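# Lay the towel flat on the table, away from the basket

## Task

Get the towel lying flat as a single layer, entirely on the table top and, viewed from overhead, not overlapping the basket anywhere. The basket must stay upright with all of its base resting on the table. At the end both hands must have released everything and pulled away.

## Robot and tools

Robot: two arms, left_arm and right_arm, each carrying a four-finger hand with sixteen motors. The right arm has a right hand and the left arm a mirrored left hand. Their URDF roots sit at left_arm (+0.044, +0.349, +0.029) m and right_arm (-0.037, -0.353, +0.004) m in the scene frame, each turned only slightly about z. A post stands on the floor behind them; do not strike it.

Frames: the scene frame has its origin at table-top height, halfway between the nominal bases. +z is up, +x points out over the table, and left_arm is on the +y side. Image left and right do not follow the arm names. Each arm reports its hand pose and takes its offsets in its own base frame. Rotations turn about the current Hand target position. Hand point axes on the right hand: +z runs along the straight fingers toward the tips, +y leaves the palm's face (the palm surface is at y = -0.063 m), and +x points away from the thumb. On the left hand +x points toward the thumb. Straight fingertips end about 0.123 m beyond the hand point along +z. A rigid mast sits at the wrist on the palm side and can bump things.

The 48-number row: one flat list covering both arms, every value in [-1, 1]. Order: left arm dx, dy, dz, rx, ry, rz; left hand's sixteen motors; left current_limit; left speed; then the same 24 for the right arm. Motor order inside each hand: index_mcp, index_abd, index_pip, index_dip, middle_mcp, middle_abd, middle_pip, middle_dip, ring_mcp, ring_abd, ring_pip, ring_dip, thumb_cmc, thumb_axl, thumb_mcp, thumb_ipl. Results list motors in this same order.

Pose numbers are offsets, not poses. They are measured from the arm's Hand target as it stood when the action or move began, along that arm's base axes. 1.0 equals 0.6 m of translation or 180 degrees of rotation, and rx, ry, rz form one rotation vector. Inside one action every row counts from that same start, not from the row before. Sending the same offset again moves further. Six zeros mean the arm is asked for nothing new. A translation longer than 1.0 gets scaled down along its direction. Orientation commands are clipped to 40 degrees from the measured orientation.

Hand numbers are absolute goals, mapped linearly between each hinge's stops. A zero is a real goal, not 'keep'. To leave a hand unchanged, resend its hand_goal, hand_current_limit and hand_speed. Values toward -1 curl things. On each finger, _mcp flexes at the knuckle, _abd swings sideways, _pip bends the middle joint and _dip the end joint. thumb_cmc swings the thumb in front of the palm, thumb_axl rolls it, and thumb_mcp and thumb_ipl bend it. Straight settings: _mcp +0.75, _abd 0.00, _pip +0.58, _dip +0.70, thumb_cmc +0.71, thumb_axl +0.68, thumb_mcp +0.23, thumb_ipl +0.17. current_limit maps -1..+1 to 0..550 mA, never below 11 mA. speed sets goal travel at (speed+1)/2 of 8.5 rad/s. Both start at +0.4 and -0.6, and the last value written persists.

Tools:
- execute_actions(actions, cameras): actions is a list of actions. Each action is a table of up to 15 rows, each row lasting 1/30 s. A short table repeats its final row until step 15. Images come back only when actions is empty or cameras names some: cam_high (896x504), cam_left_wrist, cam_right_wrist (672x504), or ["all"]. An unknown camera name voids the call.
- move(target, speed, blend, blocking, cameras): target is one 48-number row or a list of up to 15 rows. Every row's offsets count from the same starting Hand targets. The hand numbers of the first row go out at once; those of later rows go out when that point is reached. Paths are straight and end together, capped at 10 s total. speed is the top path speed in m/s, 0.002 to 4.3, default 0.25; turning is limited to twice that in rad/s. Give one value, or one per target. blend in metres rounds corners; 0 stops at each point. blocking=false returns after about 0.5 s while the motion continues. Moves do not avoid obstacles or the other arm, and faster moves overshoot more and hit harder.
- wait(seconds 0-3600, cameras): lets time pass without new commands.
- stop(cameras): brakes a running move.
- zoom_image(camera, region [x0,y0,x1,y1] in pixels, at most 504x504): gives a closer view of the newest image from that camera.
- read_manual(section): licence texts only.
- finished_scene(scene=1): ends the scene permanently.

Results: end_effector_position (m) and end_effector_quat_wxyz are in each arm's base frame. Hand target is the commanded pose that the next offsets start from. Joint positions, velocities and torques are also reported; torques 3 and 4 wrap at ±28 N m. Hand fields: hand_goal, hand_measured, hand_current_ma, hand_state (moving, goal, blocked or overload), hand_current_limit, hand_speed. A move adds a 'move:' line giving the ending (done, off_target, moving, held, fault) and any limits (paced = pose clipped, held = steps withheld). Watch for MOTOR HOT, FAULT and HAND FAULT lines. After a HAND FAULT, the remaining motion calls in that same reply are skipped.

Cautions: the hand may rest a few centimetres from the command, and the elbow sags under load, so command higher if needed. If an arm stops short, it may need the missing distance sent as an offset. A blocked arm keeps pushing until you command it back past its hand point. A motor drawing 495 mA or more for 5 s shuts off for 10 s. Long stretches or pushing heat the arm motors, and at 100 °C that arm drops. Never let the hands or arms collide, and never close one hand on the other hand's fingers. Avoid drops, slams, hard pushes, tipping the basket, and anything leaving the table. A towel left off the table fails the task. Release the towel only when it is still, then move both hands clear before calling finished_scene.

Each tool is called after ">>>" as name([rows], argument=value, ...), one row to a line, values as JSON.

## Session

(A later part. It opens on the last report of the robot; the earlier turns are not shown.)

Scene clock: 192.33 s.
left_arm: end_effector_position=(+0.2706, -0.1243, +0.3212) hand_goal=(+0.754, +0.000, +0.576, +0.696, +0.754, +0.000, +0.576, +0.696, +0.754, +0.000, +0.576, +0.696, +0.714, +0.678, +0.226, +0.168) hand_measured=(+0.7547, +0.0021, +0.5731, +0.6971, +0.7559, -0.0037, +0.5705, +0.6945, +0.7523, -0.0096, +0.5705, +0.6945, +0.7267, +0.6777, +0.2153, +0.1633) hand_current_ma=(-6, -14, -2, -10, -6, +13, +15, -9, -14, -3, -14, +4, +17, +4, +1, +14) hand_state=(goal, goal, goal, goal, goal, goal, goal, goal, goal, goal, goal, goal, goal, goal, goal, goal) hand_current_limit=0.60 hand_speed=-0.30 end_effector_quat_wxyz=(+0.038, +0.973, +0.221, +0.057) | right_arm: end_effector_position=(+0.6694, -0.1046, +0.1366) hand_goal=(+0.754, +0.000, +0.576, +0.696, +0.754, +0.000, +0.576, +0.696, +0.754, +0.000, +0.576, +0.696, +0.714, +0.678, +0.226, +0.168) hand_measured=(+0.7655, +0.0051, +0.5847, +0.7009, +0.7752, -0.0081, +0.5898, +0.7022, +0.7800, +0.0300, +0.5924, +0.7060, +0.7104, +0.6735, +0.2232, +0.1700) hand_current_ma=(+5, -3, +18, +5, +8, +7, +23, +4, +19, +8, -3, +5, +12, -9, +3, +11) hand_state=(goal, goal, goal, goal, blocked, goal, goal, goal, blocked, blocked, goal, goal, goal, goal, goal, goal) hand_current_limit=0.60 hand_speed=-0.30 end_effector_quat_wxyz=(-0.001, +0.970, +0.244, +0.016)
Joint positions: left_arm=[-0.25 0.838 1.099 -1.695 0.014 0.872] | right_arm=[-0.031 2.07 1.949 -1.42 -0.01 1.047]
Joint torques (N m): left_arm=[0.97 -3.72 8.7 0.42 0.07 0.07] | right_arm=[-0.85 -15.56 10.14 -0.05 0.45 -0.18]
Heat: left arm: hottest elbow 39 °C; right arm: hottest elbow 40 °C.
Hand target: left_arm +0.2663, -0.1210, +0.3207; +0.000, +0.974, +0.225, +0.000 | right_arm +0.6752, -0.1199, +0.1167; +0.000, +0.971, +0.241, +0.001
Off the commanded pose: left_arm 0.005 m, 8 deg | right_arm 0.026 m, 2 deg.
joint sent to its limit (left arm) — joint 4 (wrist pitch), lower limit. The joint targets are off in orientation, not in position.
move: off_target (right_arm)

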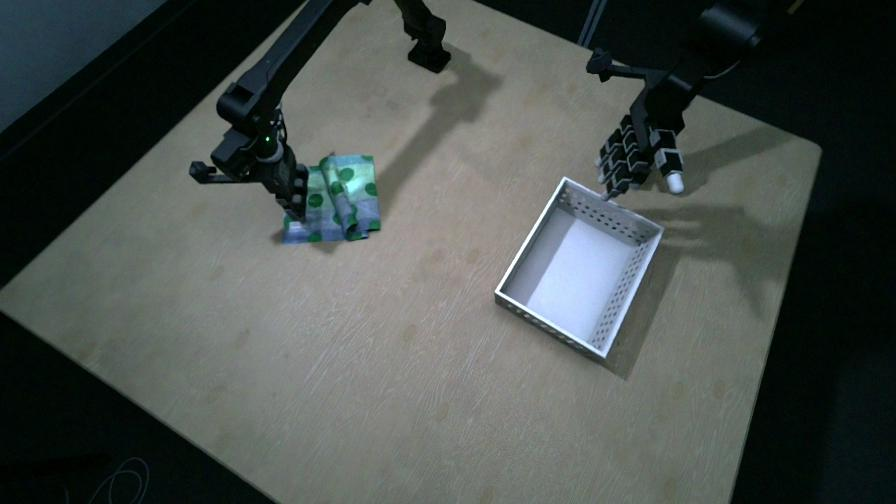

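>>> move([
  [0,0,0,0,0,0,0.754,0,0.576,0.696,0.754,0,0.576,0.696,0.754,0,0.576,0.696,0.714,0.678,0.226,0.168,0.6,-0.3,0,0,0.25,0,0,0,0.754,0,0.576,0.696,0.754,0,0.576,0.696,0.754,0,0.576,0.696,0.714,0.678,0.226,0.168,0.6,-0.3],
  [0,0,0,0,0,0,0.754,0,0.576,0.696,0.754,0,0.576,0.696,0.754,0,0.576,0.696,0.714,0.678,0.226,0.168,0.6,-0.3,-0.147,0.24,0.25,0,0,0.0556,0.754,0,0.576,0.696,0.754,0,0.576,0.696,0.754,0,0.576,0.696,0.714,0.678,0.226,0.168,0.6,-0.3],
  [0,0,0,0,0,0,0.754,0,0.576,0.696,0.754,0,0.576,0.696,0.754,0,0.576,0.696,0.714,0.678,0.226,0.168,0.6,-0.3,-0.147,0.24,0.08,0,0,0.0556,0.754,0,0.576,0.696,0.754,0,0.576,0.696,0.754,0,0.576,0.696,0.714,0.678,0.226,0.168,0.6,-0.3],
  [0,0,0,0,0,0,0.754,0,0.576,0.696,0.754,0,0.576,0.696,0.754,0,0.576,0.696,0.714,0.678,0.226,0.168,0.6,-0.3,-0.147,0.24,-0.005,0,0,0.0556,0.754,0,0.576,0.696,0.754,0,0.576,0.696,0.754,0,0.576,0.696,0.714,0.678,0.226,0.168,0.6,-0.3],
], speed=[0.2, 0.3, 0.25, 0.06], cameras=["cam_high"])

>>> zoom_image(camera="cam_high", region=[240, 110, 440, 310])

Scene clock: 198.67 s.
left_arm: end_effector_position=(+0.2706, -0.1243, +0.3212) hand_goal=(+0.754, +0.000, +0.576, +0.696, +0.754, +0.000, +0.576, +0.696, +0.754, +0.000, +0.576, +0.696, +0.714, +0.678, +0.226, +0.168) hand_measured=(+0.7547, +0.0021, +0.5731, +0.6971, +0.7559, -0.0037, +0.5693, +0.6932, +0.7535, -0.0096, +0.5718, +0.6945, +0.7267, +0.6777, +0.2163, +0.1633) hand_current_ma=(-15, -3, -18, +4, +2, +17, -4, +5, -20, +18, -3, +2, +17, -1, +13, -23) hand_state=(goal, goal, goal, goal, goal, goal, goal, goal, goal, goal, goal, goal, goal, goal, goal, goal) hand_current_limit=0.60 hand_speed=-0.30 end_effector_quat_wxyz=(+0.038, +0.973, +0.221, +0.057) | right_arm: end_effector_position=(+0.5861, +0.0271, +0.1390) hand_goal=(+0.754, +0.000, +0.576, +0.696, +0.754, +0.000, +0.576, +0.696, +0.754, +0.000, +0.576, +0.696, +0.714, +0.678, +0.226, +0.168) hand_measured=(+0.7535, +0.0051, +0.5731, +0.6983, +0.7595, +0.0227, +0.5821, +0.7009, +0.7728, +0.0373, +0.5872, +0.7034, +0.7104, +0.6735, +0.2232, +0.1700) hand_current_ma=(+6, -11, +9, +12, +8, +21, -1, +5, +11, +5, -10, +18, +0, -5, -2, +11) hand_state=(goal, goal, goal, goal, goal, blocked, goal, goal, goal, blocked, goal, goal, goal, goal, goal, goal) hand_current_limit=0.60 hand_speed=-0.30 end_effector_quat_wxyz=(+0.000, +0.943, +0.332, +0.011)
Joint positions: left_arm=[-0.25 0.838 1.099 -1.695 0.014 0.872] | right_arm=[0.193 1.832 1.587 -1.305 -0.002 1.086]
Joint torques (N m): left_arm=[1.26 -3.6 8.65 0.38 0.08 0.03] | right_arm=[-0.44 -13.22 6.37 1.47 0.14 0.01]
Heat: left arm: hottest elbow 38 °C; right arm: hottest elbow 40 °C.
Hand target: left_arm +0.2663, -0.1210, +0.3207; +0.000, +0.974, +0.225, +0.000 | right_arm +0.5870, +0.0243, +0.1138; +0.000, +0.946, +0.325, +0.001
Off the commanded pose: left_arm 0.005 m, 8 deg | right_arm 0.026 m, 1 deg.
joint sent to its limit (left arm) — joint 4 (wrist pitch), lower limit. The joint targets are off in orientation, not in position.
move: off_target (right_arm)

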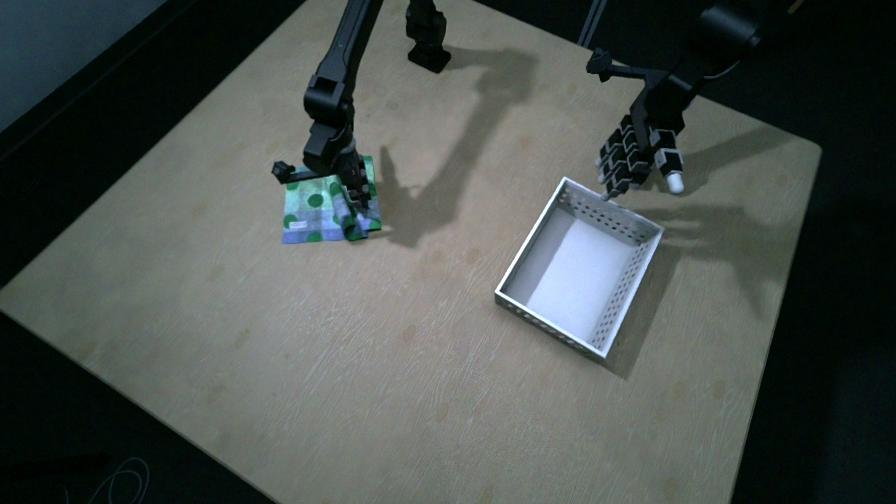

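Scaled by 2.520 from the camera's image (finer frame: 1280x720).

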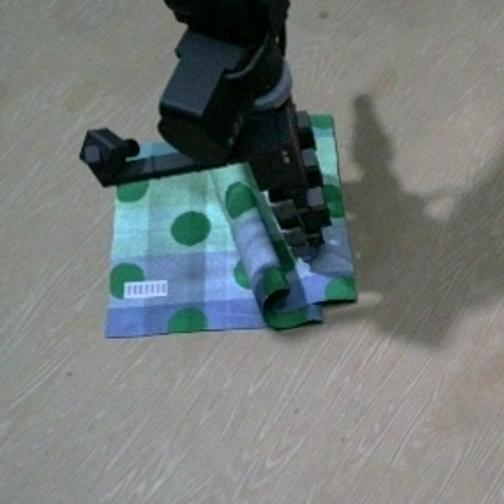

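>>> move([
  [0,0,0,0,0,0,0.754,0,0.576,0.696,0.754,0,0.576,0.696,0.754,0,0.576,0.696,0.714,0.678,0.226,0.168,0.6,-0.3,-0.21,0.259,0,0,0,0,0.754,0,0.576,0.696,0.754,0,0.576,0.696,0.754,0,0.576,0.696,0.714,0.678,0.226,0.168,0.6,-0.3],
], speed=0.07, cameras=["cam_high"])

>>> zoom_image(camera="cam_high", region=[270, 90, 470, 290])

Scene clock: 202.33 s.
left_arm: end_effector_position=(+0.2706, -0.1243, +0.3212) hand_goal=(+0.754, +0.000, +0.576, +0.696, +0.754, +0.000, +0.576, +0.696, +0.754, +0.000, +0.576, +0.696, +0.714, +0.678, +0.226, +0.168) hand_measured=(+0.7547, +0.0021, +0.5744, +0.6983, +0.7559, -0.0037, +0.5693, +0.6945, +0.7523, -0.0096, +0.5718, +0.6958, +0.7255, +0.6777, +0.2153, +0.1624) hand_current_ma=(-11, +12, -12, -2, +1, +11, -39, -17, -14, -15, +10, -12, +33, -3, +3, -5) hand_state=(goal, goal, goal, goal, goal, goal, goal, goal, goal, goal, goal, goal, goal, goal, goal, goal) hand_current_limit=0.60 hand_speed=-0.30 end_effector_quat_wxyz=(+0.038, +0.973, +0.221, +0.057) | right_arm: end_effector_position=(+0.4732, +0.1693, +0.1373) hand_goal=(+0.754, +0.000, +0.576, +0.696, +0.754, +0.000, +0.576, +0.696, +0.754, +0.000, +0.576, +0.696, +0.714, +0.678, +0.226, +0.168) hand_measured=(+0.7306, -0.0008, +0.5603, +0.6907, +0.7257, +0.0124, +0.5616, +0.6920, +0.7390, +0.0270, +0.5705, +0.6932, +0.7180, +0.6735, +0.2232, +0.1700) hand_current_ma=(-4, -5, +12, +3, -14, +17, +0, +1, +16, +5, -14, -2, +5, -18, +14, +10) hand_state=(blocked, goal, goal, goal, blocked, goal, goal, goal, goal, blocked, goal, goal, goal, goal, goal, goal) hand_current_limit=0.60 hand_speed=-0.30 end_effector_quat_wxyz=(+0.004, +0.947, +0.320, +0.022)
Joint positions: left_arm=[-0.25 0.838 1.099 -1.695 0.014 0.872] | right_arm=[0.525 1.683 1.376 -1.222 0.016 1.443]
Joint torques (N m): left_arm=[1.38 -3.6 8.57 0.5 0.07 0.07] | right_arm=[1.61 -11.05 5.82 0.46 -0.56 0.07]
Heat: left arm: hottest elbow 38 °C; right arm: hottest elbow 39 °C.
Hand target: left_arm +0.2663, -0.1210, +0.3207; +0.000, +0.974, +0.225, +0.000 | right_arm +0.4610, +0.1796, +0.1137; +0.000, +0.946, +0.325, +0.001
Off the commanded pose: left_arm 0.005 m, 8 deg | right_arm 0.028 m, 2 deg.
joint sent to its limit (left arm) — joint 4 (wrist pitch), lower limit. The joint targets are off in orientation, not in position.
move: off_target (right_arm)

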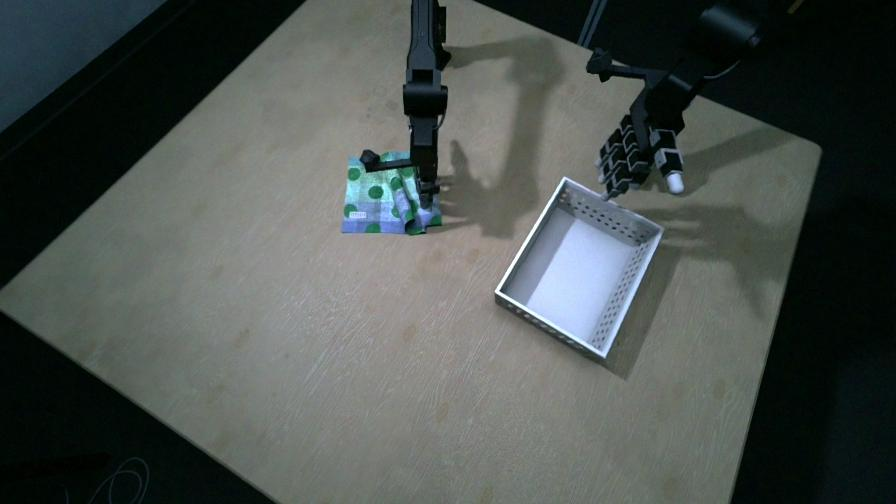

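Scaled by 2.520 from the camera's image (finer frame: 1280x720).

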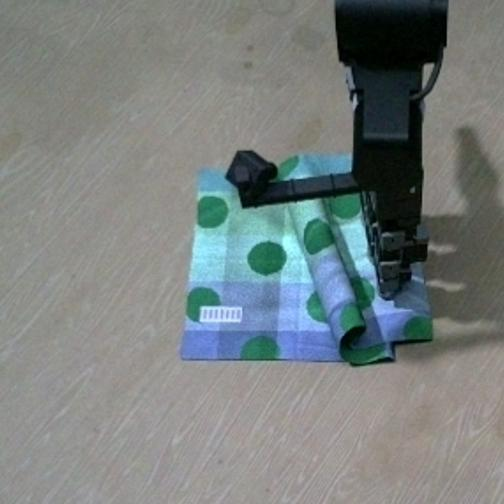

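>>> move([
  [0,0,0,0,0,0,0.754,0,0.576,0.696,0.754,0,0.576,0.696,0.754,0,0.576,0.696,0.714,0.678,0.226,0.168,0.6,-0.3,0,0,0.27,0,0,0,0.754,0,0.576,0.696,0.754,0,0.576,0.696,0.754,0,0.576,0.696,0.714,0.678,0.226,0.168,0.6,-0.3],
  [0,0,0,0,0,0,0.754,0,0.576,0.696,0.754,0,0.576,0.696,0.754,0,0.576,0.696,0.714,0.678,0.226,0.168,0.6,-0.3,0.212,-0.283,0.27,0,0,0,0.754,0,0.576,0.696,0.754,0,0.576,0.696,0.754,0,0.576,0.696,0.714,0.678,0.226,0.168,0.6,-0.3],
  [0.125,-0.595,0,0,0,0.057,0.342,0,0.576,0.696,0.342,0,0.576,0.696,0.342,0,0.576,0.696,0.714,0.678,0.226,0.168,0.6,-0.3,0.212,-0.283,0.1,0,0,0,0.754,0,0.576,0.696,0.754,0,0.576,0.696,0.754,0,0.576,0.696,0.714,0.678,0.226,0.168,0.6,-0.3],
], speed=[0.2, 0.3, 0.25], cameras=["cam_high"])

>>> zoom_image(camera="cam_high", region=[270, 90, 470, 290])

Scene clock: 209.20 s.
left_arm: end_effector_position=(+0.3361, -0.4656, +0.2963) hand_goal=(+0.342, +0.000, +0.576, +0.696, +0.342, +0.000, +0.576, +0.696, +0.342, +0.000, +0.576, +0.696, +0.714, +0.678, +0.226, +0.168) hand_measured=(+0.3459, +0.0021, +0.5808, +0.7034, +0.3471, -0.0023, +0.5795, +0.6971, +0.3483, -0.0110, +0.5808, +0.7034, +0.7205, +0.6777, +0.2153, +0.1633) hand_current_ma=(-3, +12, -18, +14, +21, +3, -21, +1, +4, -10, +10, +14, -2, +1, -1, -24) hand_state=(goal, goal, goal, goal, goal, goal, goal, goal, goal, goal, goal, goal, goal, goal, goal, goal) hand_current_limit=0.60 hand_speed=-0.30 end_effector_quat_wxyz=(-0.009, +0.951, +0.309, -0.002) | right_arm: end_effector_position=(+0.5831, +0.0100, +0.1772) hand_goal=(+0.754, +0.000, +0.576, +0.696, +0.754, +0.000, +0.576, +0.696, +0.754, +0.000, +0.576, +0.696, +0.714, +0.678, +0.226, +0.168) hand_measured=(+0.7498, -0.0037, +0.5718, +0.6920, +0.7498, -0.0037, +0.5718, +0.6920, +0.7486, +0.0021, +0.5718, +0.6932, +0.7104, +0.6735, +0.2232, +0.1691) hand_current_ma=(+0, -5, +10, +9, +12, +8, +3, -3, -3, -3, -7, -6, +3, -5, -6, +9) hand_state=(goal, goal, goal, goal, goal, goal, goal, goal, goal, goal, goal, goal, goal, goal, goal, goal) hand_current_limit=0.60 hand_speed=-0.30 end_effector_quat_wxyz=(+0.001, +0.947, +0.320, -0.003)
Joint positions: left_arm=[-0.992 1.637 1.745 -1.697 -0.001 -0.049] | right_arm=[0.166 1.819 1.672 -1.429 0.003 1.085]
Joint torques (N m): left_arm=[-0.15 -13.68 14.11 0.2 -0.13 -0.14] | right_arm=[0.44 -15.27 8.13 0.49 -0.01 -0.19]
Heat: left arm: hottest elbow 38 °C; right arm: hottest elbow 39 °C.
Hand target: left_arm +0.3412, -0.4780, +0.3206; +0.000, +0.950, +0.312, +0.000 | right_arm +0.5883, +0.0098, +0.1739; +0.000, +0.946, +0.325, +0.001
Off the commanded pose: left_arm 0.028 m, 1 deg | right_arm 0.006 m, 1 deg.
joint sent to its limit (left arm) — joint 4 (wrist pitch), lower limit. The joint targets still meet the commanded pose.
move: off_target (left_arm); target 3's new numbers were sent with left_arm's hand 0.027 m and 1 deg from that target

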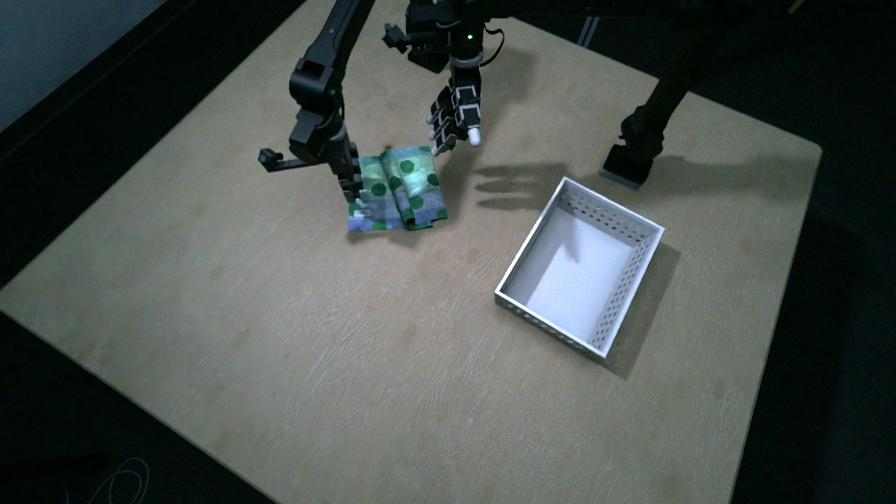

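Scaled by 2.520 from the camera's image (finer frame: 1280x720).

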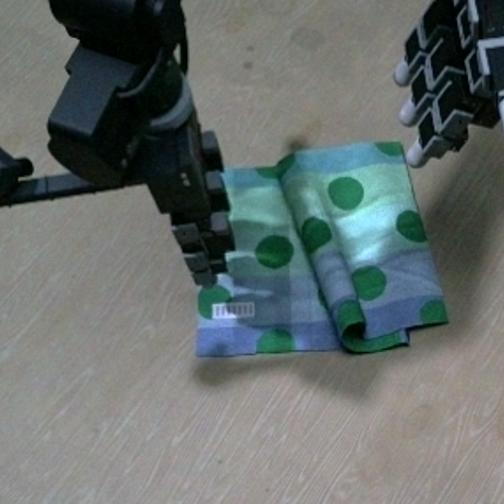

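>>> move([
  [-0.0067,-0.03,-0.33,0,0,0,0.342,0,0.576,0.696,0.342,0,0.576,0.696,0.342,0,0.576,0.696,0.714,0.678,0.226,0.168,0.6,-0.3,-0.023,0.03,0,0,0,0,0.754,0,0.576,0.696,0.754,0,0.576,0.696,0.754,0,0.576,0.696,0.714,0.678,0.226,0.168,0.6,-0.3],
  [-0.0067,-0.03,-0.418,0,0,0,0.342,0,0.576,0.696,0.342,0,0.576,0.696,0.342,0,0.576,0.696,0.714,0.678,0.226,0.168,0.6,-0.3,-0.023,0.03,-0.098,0,0,0,0.754,0,0.576,0.696,0.754,0,0.576,0.696,0.754,0,0.576,0.696,0.714,0.678,0.226,0.168,0.6,-0.3],
], speed=[0.2, 0.06], cameras=["cam_high"])

>>> zoom_image(camera="cam_high", region=[270, 90, 470, 290])

Scene clock: 212.67 s.
left_arm: end_effector_position=(+0.3446, -0.4961, +0.0934) hand_goal=(+0.342, +0.000, +0.576, +0.696, +0.342, +0.000, +0.576, +0.696, +0.342, +0.000, +0.576, +0.696, +0.714, +0.678, +0.226, +0.168) hand_measured=(+0.3217, +0.0021, +0.5616, +0.6945, +0.3362, -0.0008, +0.5680, +0.6920, +0.3422, -0.0081, +0.5718, +0.7034, +0.7192, +0.6777, +0.2163, +0.1633) hand_current_ma=(-24, -8, -21, -5, -2, +4, +1, -1, +4, -12, +14, +12, +3, +5, -3, -1) hand_state=(blocked, goal, goal, goal, goal, goal, goal, goal, goal, goal, goal, goal, goal, goal, goal, goal) hand_current_limit=0.60 hand_speed=-0.30 end_effector_quat_wxyz=(+0.015, +0.950, +0.312, +0.004) | right_arm: end_effector_position=(+0.5752, +0.0202, +0.1339) hand_goal=(+0.754, +0.000, +0.576, +0.696, +0.754, +0.000, +0.576, +0.696, +0.754, +0.000, +0.576, +0.696, +0.714, +0.678, +0.226, +0.168) hand_measured=(+0.7498, -0.0037, +0.5718, +0.6920, +0.7498, +0.0036, +0.5770, +0.6983, +0.7631, +0.0520, +0.5821, +0.6996, +0.7104, +0.6735, +0.2222, +0.1691) hand_current_ma=(-5, -8, +10, +8, +4, +10, +9, -1, +12, +12, -10, +5, -4, +2, +1, +11) hand_state=(goal, goal, goal, goal, goal, goal, goal, goal, goal, blocked, goal, goal, goal, goal, goal, goal) hand_current_limit=0.60 hand_speed=-0.30 end_effector_quat_wxyz=(+0.002, +0.946, +0.324, +0.008)
Joint positions: left_arm=[-1.011 1.765 1.359 -1.134 0 -0.075] | right_arm=[0.186 1.812 1.544 -1.288 0.001 1.097]
Joint torques (N m): left_arm=[-0.5 -13.16 7.06 1.14 -0.13 -0.13] | right_arm=[1.44 -13.68 6.6 0.9 0.04 0.06]
Heat: left arm: hottest elbow 38 °C; right arm: hottest elbow 39 °C.
Hand target: left_arm +0.3373, -0.4959, +0.0698; +0.000, +0.950, +0.312, +0.000 | right_arm +0.5744, +0.0279, +0.1150; +0.000, +0.946, +0.325, +0.001
Off the commanded pose: left_arm 0.025 m, 2 deg | right_arm 0.020 m, 1 deg.
move: off_target (left_arm, right_arm)

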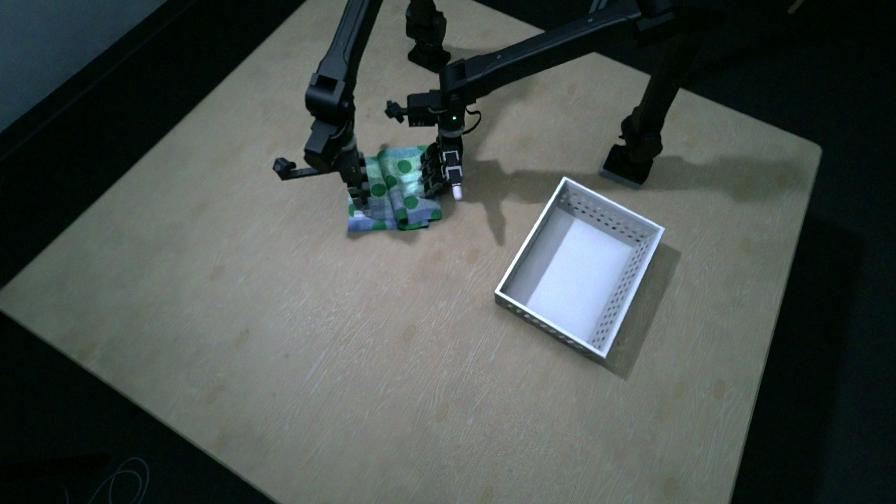

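Scaled by 2.520 from the camera's image (finer frame: 1280x720).

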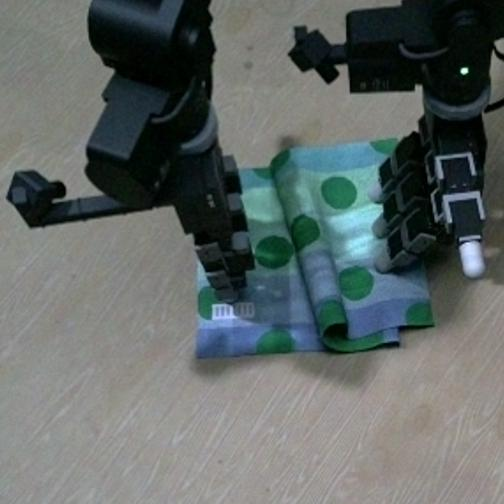

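>>> move([
  [-0.091,0.119,0,0,0,0,0.342,0,0.576,0.696,0.342,0,0.576,0.696,0.342,0,0.576,0.696,0.714,0.678,0.226,0.168,0.6,-0.3,0.139,-0.166,0,0,0,0,0.754,0,0.576,0.696,0.754,0,0.576,0.696,0.754,0,0.576,0.696,0.714,0.678,0.226,0.168,0.6,-0.3],
], speed=0.06, cameras=["cam_high"])

>>> zoom_image(camera="cam_high", region=[270, 90, 470, 290])

Scene clock: 215.57 s.
left_arm: end_effector_position=(+0.2941, -0.4299, +0.0778) hand_goal=(+0.342, +0.000, +0.576, +0.696, +0.342, +0.000, +0.576, +0.696, +0.342, +0.000, +0.576, +0.696, +0.714, +0.678, +0.226, +0.168) hand_measured=(+0.2723, +0.0065, +0.5218, +0.6716, +0.2747, +0.0080, +0.5205, +0.6665, +0.2747, -0.0023, +0.5256, +0.6690, +0.7267, +0.6777, +0.2153, +0.1633) hand_current_ma=(-74, +15, -50, -41, -84, -3, -39, -35, -77, +12, -46, -19, -3, -14, -12, -24) hand_state=(blocked, goal, blocked, blocked, blocked, goal, blocked, blocked, blocked, goal, blocked, blocked, goal, goal, goal, goal) hand_current_limit=0.60 hand_speed=-0.30 end_effector_quat_wxyz=(+0.010, +0.949, +0.315, +0.002) | right_arm: end_effector_position=(+0.6499, -0.0558, +0.1350) hand_goal=(+0.754, +0.000, +0.576, +0.696, +0.754, +0.000, +0.576, +0.696, +0.754, +0.000, +0.576, +0.696, +0.714, +0.678, +0.226, +0.168) hand_measured=(+0.7800, -0.0037, +0.5962, +0.7047, +0.7896, +0.0007, +0.5988, +0.7085, +0.7909, +0.0344, +0.6013, +0.7124, +0.7092, +0.6735, +0.2232, +0.1691) hand_current_ma=(+20, -13, +16, +4, +35, +20, +0, -8, +29, +11, -1, +10, +8, -6, +1, +13) hand_state=(blocked, goal, blocked, goal, blocked, goal, blocked, goal, blocked, blocked, blocked, goal, goal, goal, goal, goal) hand_current_limit=0.60 hand_speed=-0.30 end_effector_quat_wxyz=(-0.003, +0.945, +0.328, +0.016)
Joint positions: left_arm=[-1.029 1.592 1.089 -1.047 0 -0.099] | right_arm=[0.037 1.974 1.791 -1.359 -0.015 0.94]
Joint torques (N m): left_arm=[-0.73 -12.92 6.23 0.38 -0.1 -0.11] | right_arm=[-1.32 -12.81 9.98 0.2 0.66 -0.19]
Heat: left arm: hottest elbow 38 °C; right arm: hottest elbow 39 °C.
Hand target: left_arm +0.2827, -0.4246, +0.0699; +0.000, +0.950, +0.312, +0.000 | right_arm +0.6578, -0.0718, +0.1151; +0.000, +0.946, +0.325, +0.001
Off the commanded pose: left_arm 0.015 m, 1 deg | right_arm 0.027 m, 2 deg.
move: off_target (left_arm, right_arm)

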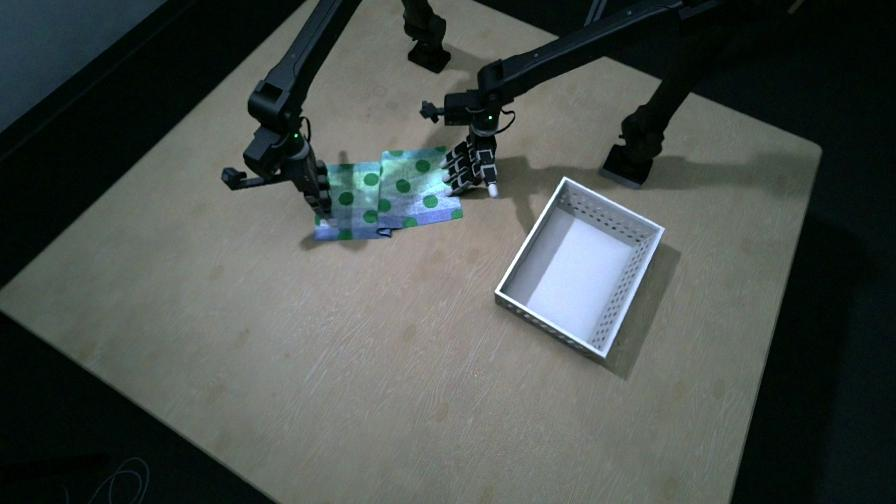

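Scaled by 2.520 from the camera's image (finer frame: 1280x720).

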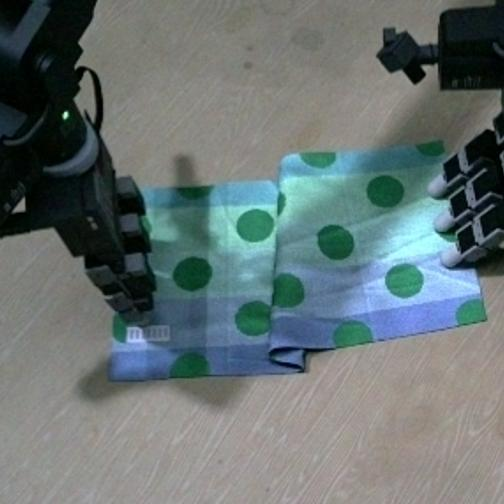

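>>> move([
  [-0.0195,0.0587,0,0,0,0,0.342,0,0.576,0.696,0.342,0,0.576,0.696,0.342,0,0.576,0.696,0.714,0.678,0.226,0.168,0.6,-0.3,0.0325,-0.0597,0,0,0,0,0.754,0,0.576,0.696,0.754,0,0.576,0.696,0.754,0,0.576,0.696,0.714,0.678,0.226,0.168,0.6,-0.3],
], speed=0.05, cameras=["cam_high"])

>>> zoom_image(camera="cam_high", region=[290, 90, 490, 290])

Scene clock: 217.17 s.
left_arm: end_effector_position=(+0.2751, -0.3983, +0.0771) hand_goal=(+0.342, +0.000, +0.576, +0.696, +0.342, +0.000, +0.576, +0.696, +0.342, +0.000, +0.576, +0.696, +0.714, +0.678, +0.226, +0.168) hand_measured=(+0.2711, +0.0051, +0.5231, +0.6716, +0.2747, +0.0065, +0.5205, +0.6678, +0.2747, -0.0023, +0.5244, +0.6690, +0.7255, +0.6777, +0.2153, +0.1633) hand_current_ma=(-70, +7, -50, -27, -36, +8, -43, -24, -81, +15, -53, -40, +23, -15, -7, +3) hand_state=(blocked, goal, blocked, blocked, blocked, goal, blocked, blocked, blocked, goal, blocked, blocked, goal, goal, goal, goal) hand_current_limit=0.60 hand_speed=-0.30 end_effector_quat_wxyz=(+0.009, +0.949, +0.315, +0.002) | right_arm: end_effector_position=(+0.6714, -0.0906, +0.1360) hand_goal=(+0.754, +0.000, +0.576, +0.696, +0.754, +0.000, +0.576, +0.696, +0.754, +0.000, +0.576, +0.696, +0.714, +0.678, +0.226, +0.168) hand_measured=(+0.7788, -0.0081, +0.5949, +0.7034, +0.7884, -0.0008, +0.5988, +0.7073, +0.7884, +0.0285, +0.5988, +0.7124, +0.7104, +0.6735, +0.2222, +0.1691) hand_current_ma=(+20, -6, +13, +12, +21, +0, +8, -1, +25, +16, +5, +13, +3, -6, -3, +16) hand_state=(blocked, goal, goal, goal, blocked, goal, blocked, goal, blocked, blocked, blocked, goal, goal, goal, goal, goal) hand_current_limit=0.60 hand_speed=-0.30 end_effector_quat_wxyz=(-0.001, +0.944, +0.329, +0.017)
Joint positions: left_arm=[-1.029 1.505 0.986 -1.033 0 -0.099] | right_arm=[-0.019 2.031 1.884 -1.392 -0.014 0.883]
Joint torques (N m): left_arm=[0.91 -11.46 6.15 0.55 -0.16 0.05] | right_arm=[-1.9 -14.56 9.89 -0.01 0.63 -0.16]
Heat: left arm: hottest elbow 38 °C; right arm: hottest elbow 39 °C.
Hand target: left_arm +0.2709, -0.3893, +0.0697; +0.000, +0.950, +0.312, +0.000 | right_arm +0.6774, -0.1075, +0.1150; +0.000, +0.946, +0.325, +0.001
Off the commanded pose: left_arm 0.012 m, 1 deg | right_arm 0.028 m, 2 deg.
move: off_target (left_arm, right_arm)

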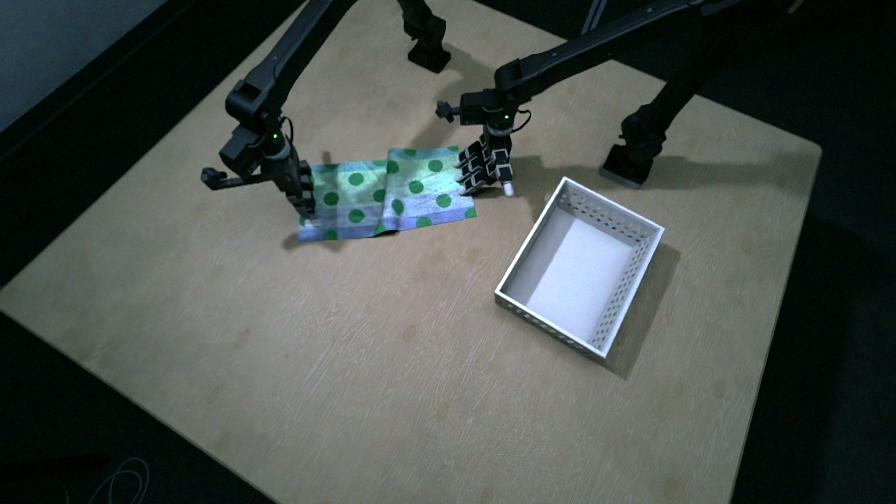

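Scaled by 2.520 from the camera's image (finer frame: 1280x720).

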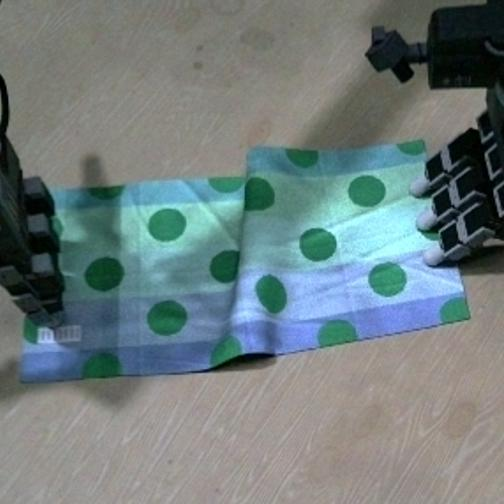

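>>> move([
  [0.01,0.063,0,0,0,-0.044,0.342,0,0.576,0.696,0.342,0,0.576,0.696,0.342,0,0.576,0.696,0.714,0.678,0.226,0.168,0.6,-0.3,0.011,-0.013,0,0,0,0,0.754,0,0.576,0.696,0.754,0,0.576,0.696,0.754,0,0.576,0.696,0.714,0.678,0.226,0.168,0.6,-0.3],
], speed=0.05, cameras=["cam_high"])

>>> zoom_image(camera="cam_high", region=[290, 90, 490, 290])

Scene clock: 219.67 s.
left_arm: end_effector_position=(+0.2790, -0.3621, +0.0766) hand_goal=(+0.342, +0.000, +0.576, +0.696, +0.342, +0.000, +0.576, +0.696, +0.342, +0.000, +0.576, +0.696, +0.714, +0.678, +0.226, +0.168) hand_measured=(+0.2711, -0.0023, +0.5231, +0.6716, +0.2747, +0.0007, +0.5205, +0.6665, +0.2747, -0.0052, +0.5256, +0.6690, +0.7255, +0.6777, +0.2153, +0.1633) hand_current_ma=(-70, +3, -75, -23, -45, +13, -42, -39, -73, +5, -30, -12, +24, +1, -2, +9) hand_state=(blocked, goal, blocked, blocked, blocked, goal, blocked, blocked, blocked, goal, blocked, blocked, goal, goal, goal, goal) hand_current_limit=0.60 hand_speed=-0.30 end_effector_quat_wxyz=(+0.008, +0.969, +0.246, +0.003) | right_arm: end_effector_position=(+0.6775, -0.0958, +0.1362) hand_goal=(+0.754, +0.000, +0.576, +0.696, +0.754, +0.000, +0.576, +0.696, +0.754, +0.000, +0.576, +0.696, +0.714, +0.678, +0.226, +0.168) hand_measured=(+0.7752, -0.0081, +0.5962, +0.7034, +0.7896, +0.0007, +0.5988, +0.7073, +0.7884, +0.0285, +0.5988, +0.7136, +0.7104, +0.6735, +0.2232, +0.1691) hand_current_ma=(+4, -14, +23, +10, +22, +13, +15, -9, +31, -4, -2, +7, +9, -15, +1, +14) hand_state=(blocked, goal, goal, goal, blocked, goal, blocked, goal, blocked, blocked, blocked, goal, goal, goal, goal, goal) hand_current_limit=0.60 hand_speed=-0.30 end_effector_quat_wxyz=(-0.002, +0.943, +0.333, +0.015)
Joint positions: left_arm=[-0.937 1.429 0.901 -1.026 0 0.136] | right_arm=[-0.027 2.051 1.916 -1.409 -0.014 0.866]
Joint torques (N m): left_arm=[1.2 -10.34 6.23 0.42 -0.1 0.11] | right_arm=[-1.26 -14.92 10 0.16 0.64 -0.14]
Heat: left arm: hottest elbow 37 °C; right arm: hottest elbow 39 °C.
Hand target: left_arm +0.2769, -0.3515, +0.0697; +0.000, +0.969, +0.245, +0.000 | right_arm +0.6840, -0.1153, +0.1150; +0.000, +0.946, +0.325, +0.001
Off the commanded pose: left_arm 0.013 m, 1 deg | right_arm 0.030 m, 2 deg.
move: off_target (left_arm, right_arm)

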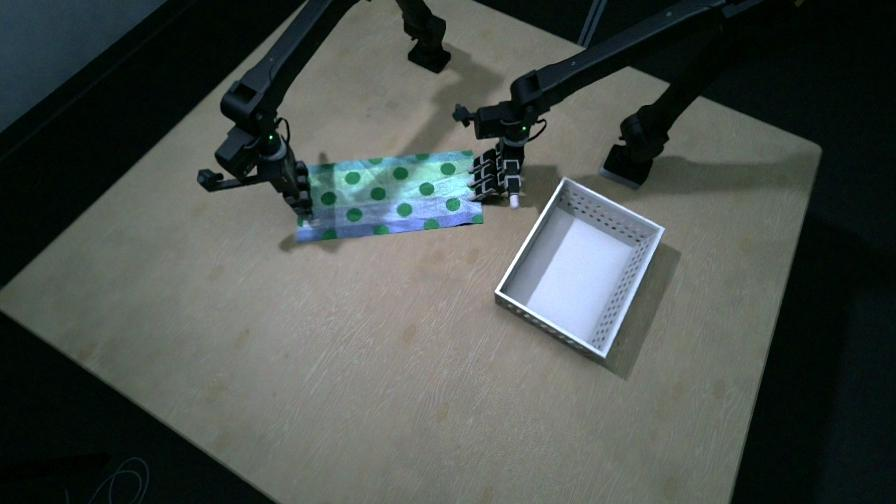

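Scaled by 2.520 from the camera's image (finer frame: 1280x720).

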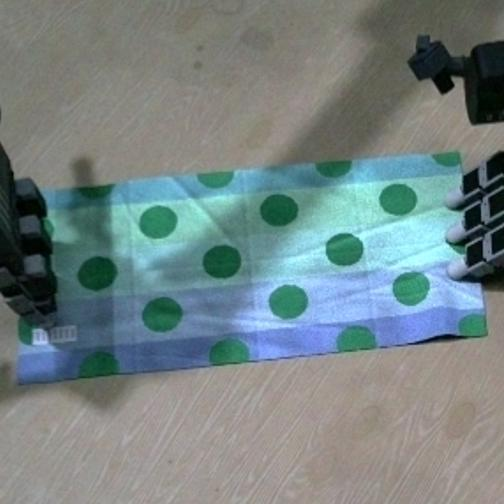

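>>> move([
  [0,0,0.08,0,0,0,0.342,0,0.576,0.696,0.342,0,0.576,0.696,0.342,0,0.576,0.696,0.714,0.678,0.226,0.168,0.6,-0.3,0,0,0.08,0,0,0,0.754,0,0.576,0.696,0.754,0,0.576,0.696,0.754,0,0.576,0.696,0.714,0.678,0.226,0.168,0.6,-0.3],
  [0,0,0.33,0,0,0,0.342,0,0.576,0.696,0.342,0,0.576,0.696,0.342,0,0.576,0.696,0.714,0.678,0.226,0.168,0.6,-0.3,0,0,0.33,0,0,0,0.754,0,0.576,0.696,0.754,0,0.576,0.696,0.754,0,0.576,0.696,0.714,0.678,0.226,0.168,0.6,-0.3],
  [-0.1,0.3,0.38,0,0,0,0.342,0,0.576,0.696,0.342,0,0.576,0.696,0.342,0,0.576,0.696,0.714,0.678,0.226,0.168,0.6,-0.3,0,-0.3,0.38,0,0,0,0.754,0,0.576,0.696,0.754,0,0.576,0.696,0.754,0,0.576,0.696,0.714,0.678,0.226,0.168,0.6,-0.3],
], speed=[0.08, 0.2, 0.3], blend=[0.01, 0.03, 0], cameras=["cam_high"])

>>> zoom_image(camera="cam_high", region=[290, 90, 490, 290])

Scene clock: 223.07 s.
left_arm: end_effector_position=(+0.2181, -0.1750, +0.2995) hand_goal=(+0.342, +0.000, +0.576, +0.696, +0.342, +0.000, +0.576, +0.696, +0.342, +0.000, +0.576, +0.696, +0.714, +0.678, +0.226, +0.168) hand_measured=(+0.3507, +0.0051, +0.5693, +0.6830, +0.3531, +0.0080, +0.5693, +0.6843, +0.3519, -0.0023, +0.5693, +0.6830, +0.7255, +0.6777, +0.2163, +0.1633) hand_current_ma=(-2, -4, -5, -19, +12, +18, +5, -37, +6, -8, -8, -22, +15, -16, +8, +2) hand_state=(goal, goal, goal, goal, goal, goal, goal, goal, goal, goal, goal, goal, goal, goal, goal, goal) hand_current_limit=0.60 hand_speed=-0.30 end_effector_quat_wxyz=(+0.047, +0.968, +0.243, +0.039) | right_arm: end_effector_position=(+0.6775, -0.2987, +0.3271) hand_goal=(+0.754, +0.000, +0.576, +0.696, +0.754, +0.000, +0.576, +0.696, +0.754, +0.000, +0.576, +0.696, +0.714, +0.678, +0.226, +0.168) hand_measured=(+0.7583, -0.0008, +0.5744, +0.6971, +0.7583, +0.0036, +0.5770, +0.6958, +0.7571, +0.0021, +0.5770, +0.6983, +0.7180, +0.6725, +0.2232, +0.1691) hand_current_ma=(-3, -13, -2, +8, +4, +4, +2, +2, -7, +10, -9, +4, +7, -6, +11, +7) hand_state=(goal, goal, goal, goal, goal, goal, goal, goal, goal, goal, goal, goal, goal, goal, goal, goal) hand_current_limit=0.60 hand_speed=-0.30 end_effector_quat_wxyz=(+0.079, +0.938, +0.327, +0.085)
Joint positions: left_arm=[-0.607 0.757 1.007 -1.698 0.003 0.471] | right_arm=[-0.322 2.065 2.389 -1.664 0.021 0.575]
Joint torques (N m): left_arm=[1.55 -2.14 8.75 0.57 0.07 0.02] | right_arm=[0.5 -18.49 11.9 0.06 0.36 -0.2]
Heat: left arm: hottest elbow 38 °C; right arm: hottest elbow 40 °C.
Hand target: left_arm +0.2169, -0.1716, +0.2977; +0.000, +0.969, +0.245, +0.000 | right_arm +0.6839, -0.2953, +0.3431; +0.000, +0.946, +0.325, +0.001
Off the commanded pose: left_arm 0.004 m, 7 deg | right_arm 0.018 m, 13 deg.
joint sent to its limit (left arm) — joint 4 (wrist pitch), lower limit. The joint targets are off in orientation, not in position.
joint sent to its limit (right arm) — joint 4 (wrist pitch), lower limit. The joint targets are off in orientation, not in position.
move: off_target (left_arm, right_arm)

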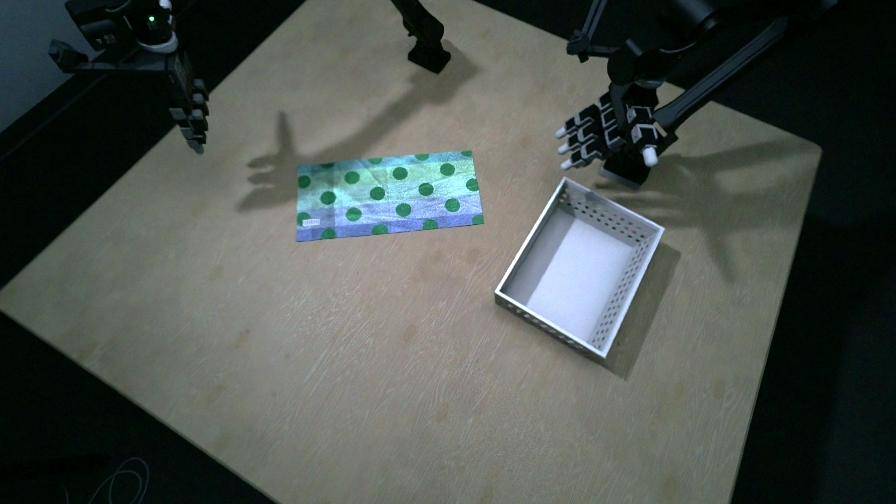

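Scaled by 2.520 from the camera's image (finer frame: 1280x720).

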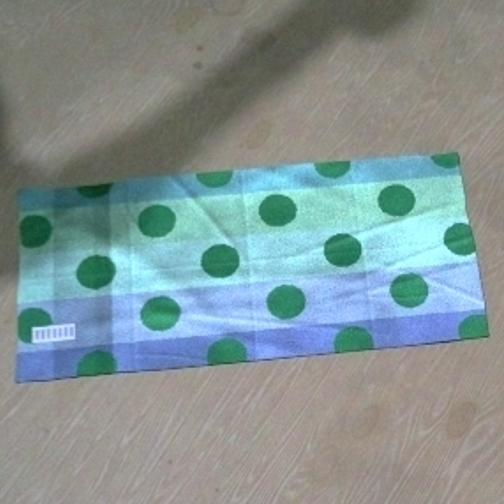

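>>> zoom_image(camera="cam_high", region=[285, 140, 395, 250])

>>> zoom_image(camera="cam_high", region=[385, 135, 495, 245])

Scaled by 4.582 from the camera's image (finer frame: 1280x720).

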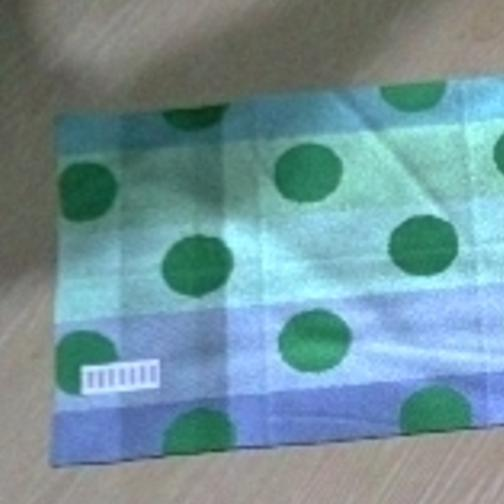

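Scaled by 4.582 from the camera's image (finer frame: 1280x720).

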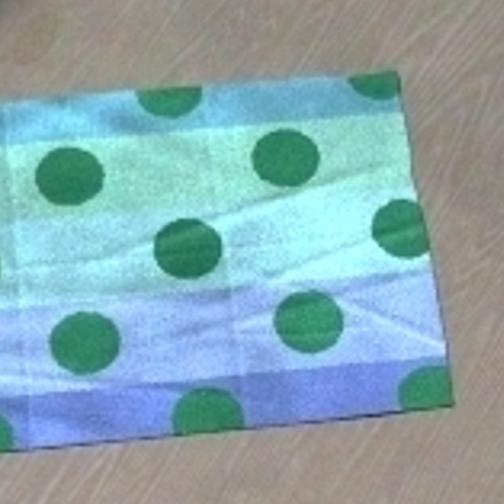

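>>> wait(seconds=0, cameras=["cam_left_wrist","cam_right_wrist"])

Scene clock: 223.50 s.
left_arm: end_effector_position=(+0.2181, -0.1751, +0.2995) hand_goal=(+0.342, +0.000, +0.576, +0.696, +0.342, +0.000, +0.576, +0.696, +0.342, +0.000, +0.576, +0.696, +0.714, +0.678, +0.226, +0.168) hand_measured=(+0.3519, +0.0036, +0.5693, +0.6843, +0.3531, +0.0065, +0.5693, +0.6843, +0.3519, -0.0023, +0.5680, +0.6818, +0.7255, +0.6777, +0.2163, +0.1633) hand_current_ma=(-12, +20, -1, -27, -2, +7, -7, -22, -12, +3, -11, -20, +18, -16, -4, -28) hand_state=(goal, goal, goal, goal, goal, goal, goal, goal, goal, goal, goal, goal, goal, goal, goal, goal) hand_current_limit=0.60 hand_speed=-0.30 end_effector_quat_wxyz=(+0.047, +0.968, +0.243, +0.039) | right_arm: end_effector_position=(+0.6775, -0.2987, +0.3271) hand_goal=(+0.754, +0.000, +0.576, +0.696, +0.754, +0.000, +0.576, +0.696, +0.754, +0.000, +0.576, +0.696, +0.714, +0.678, +0.226, +0.168) hand_measured=(+0.7583, -0.0023, +0.5744, +0.6958, +0.7583, +0.0036, +0.5770, +0.6958, +0.7571, +0.0007, +0.5770, +0.6983, +0.7180, +0.6735, +0.2232, +0.1691) hand_current_ma=(-6, -9, +12, +5, +8, +9, +0, +2, +4, +3, -17, +1, +8, -17, +7, +4) hand_state=(goal, goal, goal, goal, goal, goal, goal, goal, goal, goal, goal, goal, goal, goal, goal, goal) hand_current_limit=0.60 hand_speed=-0.30 end_effector_quat_wxyz=(+0.079, +0.938, +0.327, +0.085)
Joint positions: left_arm=[-0.607 0.757 1.007 -1.698 0.003 0.471] | right_arm=[-0.322 2.065 2.389 -1.664 0.021 0.575]
Joint torques (N m): left_arm=[1.67 -1.9 8.84 0.55 0.07 0.05] | right_arm=[0.97 -18.02 11.93 0.08 0.34 -0.17]
Heat: left arm: hottest elbow 38 °C; right arm: hottest elbow 40 °C.
Hand target: left_arm +0.2168, -0.1716, +0.2977; +0.000, +0.970, +0.245, +0.000 | right_arm +0.6839, -0.2953, +0.3431; +0.000, +0.946, +0.325, +0.001
Off the commanded pose: left_arm 0.004 m, 7 deg | right_arm 0.018 m, 13 deg.

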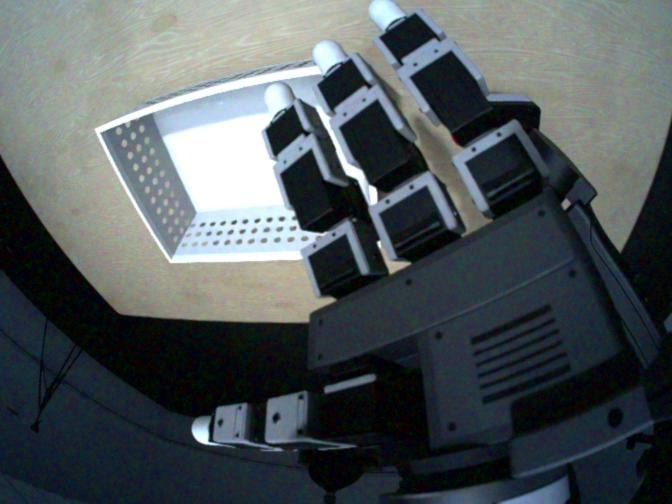

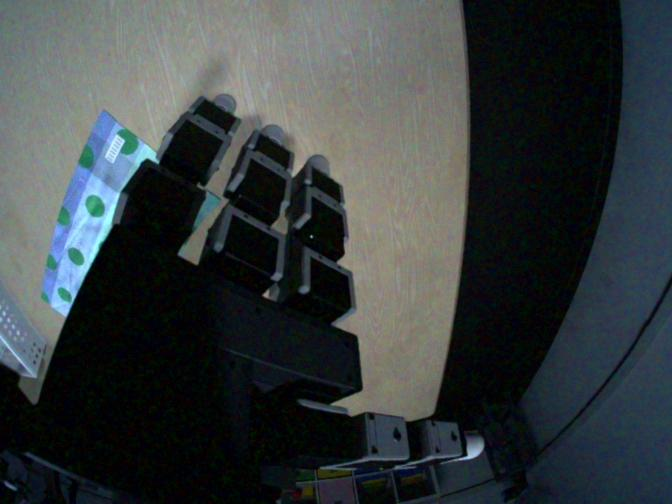

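>>> zoom_image(camera="cam_right_wrist", region=[30, 90, 230, 330])

Scaled by 2.100 from the camera's image (finer frame: 960x720).

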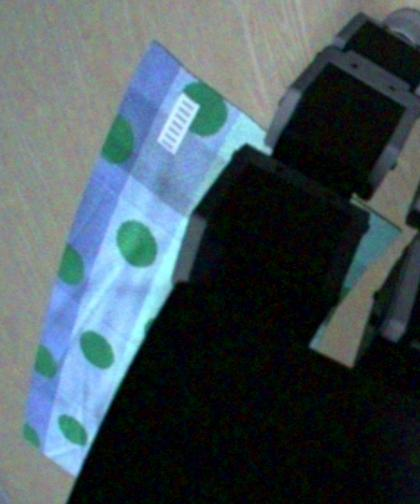

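>>> move(target=[-0.05,0.15,0.15,0,0,0,0.342,0,0.576,0.696,0.342,0,0.576,0.696,0.342,0,0.576,0.696,0.714,0.678,0.226,0.168,0.6,-0.3,-0.1,-0.05,0.05,0,0,0,0.754,0,0.576,0.696,0.754,0,0.576,0.696,0.754,0,0.576,0.696,0.714,0.678,0.226,0.168,0.6,-0.3], speed=0.3, cameras=["cam_high"])

Scene clock: 226.27 s.
left_arm: end_effector_position=(+0.1857, -0.0830, +0.3623) hand_goal=(+0.342, +0.000, +0.576, +0.696, +0.342, +0.000, +0.576, +0.696, +0.342, +0.000, +0.576, +0.696, +0.714, +0.678, +0.226, +0.168) hand_measured=(+0.3567, -0.0037, +0.5705, +0.6843, +0.3591, -0.0037, +0.5693, +0.6830, +0.3579, -0.0066, +0.5705, +0.6818, +0.7255, +0.6767, +0.2163, +0.1633) hand_current_ma=(-4, +23, -26, -13, +19, +19, -5, -11, +24, +16, -1, -11, -13, -9, -4, -5) hand_state=(goal, goal, goal, goal, goal, goal, goal, goal, goal, goal, goal, goal, goal, goal, goal, goal) hand_current_limit=0.60 hand_speed=-0.30 end_effector_quat_wxyz=(+0.087, +0.948, +0.230, +0.201) | right_arm: end_effector_position=(+0.6272, -0.3249, +0.3702) hand_goal=(+0.754, +0.000, +0.576, +0.696, +0.754, +0.000, +0.576, +0.696, +0.754, +0.000, +0.576, +0.696, +0.714, +0.678, +0.226, +0.168) hand_measured=(+0.7571, -0.0023, +0.5757, +0.6971, +0.7583, +0.0036, +0.5808, +0.6958, +0.7595, +0.0007, +0.5795, +0.6983, +0.7180, +0.6735, +0.2232, +0.1691) hand_current_ma=(+6, -17, +5, -3, -2, -1, -4, -1, +11, -2, -8, +3, +13, -2, +3, +15) hand_state=(goal, goal, goal, goal, goal, goal, goal, goal, goal, goal, goal, goal, goal, goal, goal, goal) hand_current_limit=0.60 hand_speed=-0.30 end_effector_quat_wxyz=(+0.093, +0.936, +0.328, +0.091)
Joint positions: left_arm=[-0.098 0.434 1.001 -1.698 0.031 0.99] | right_arm=[-0.386 1.936 2.289 -1.664 0.02 0.509]
Joint torques (N m): left_arm=[1.38 3.14 13.27 1.26 0.2 0.03] | right_arm=[-0.26 -17.73 8.43 0.2 0.27 -0.19]
Heat: left arm: hottest elbow 38 °C; right arm: hottest elbow 40 °C.
Hand target: left_arm +0.1869, -0.0816, +0.3877; +0.000, +0.969, +0.245, +0.000 | right_arm +0.6239, -0.3253, +0.3731; +0.000, +0.946, +0.325, +0.001
Off the commanded pose: left_arm 0.026 m, 25 deg | right_arm 0.004 m, 15 deg.
joint sent to its limit (left arm) — joint 4 (wrist pitch), lower limit. The joint targets are off in orientation, not in position.
joint sent to its limit (right arm) — joint 4 (wrist pitch), lower limit. The joint targets are off in orientation, not in position.
move: off_target (left_arm, right_arm)

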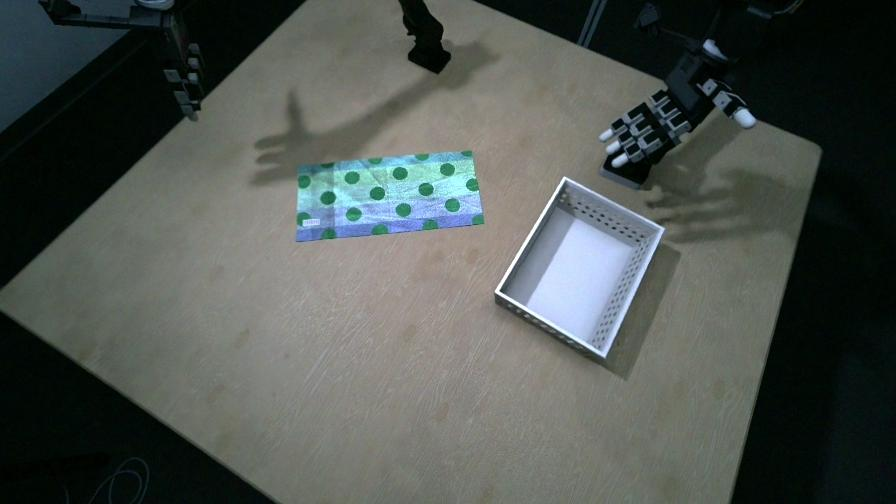

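>>> finished_scene()

The scene is finished: the task was done.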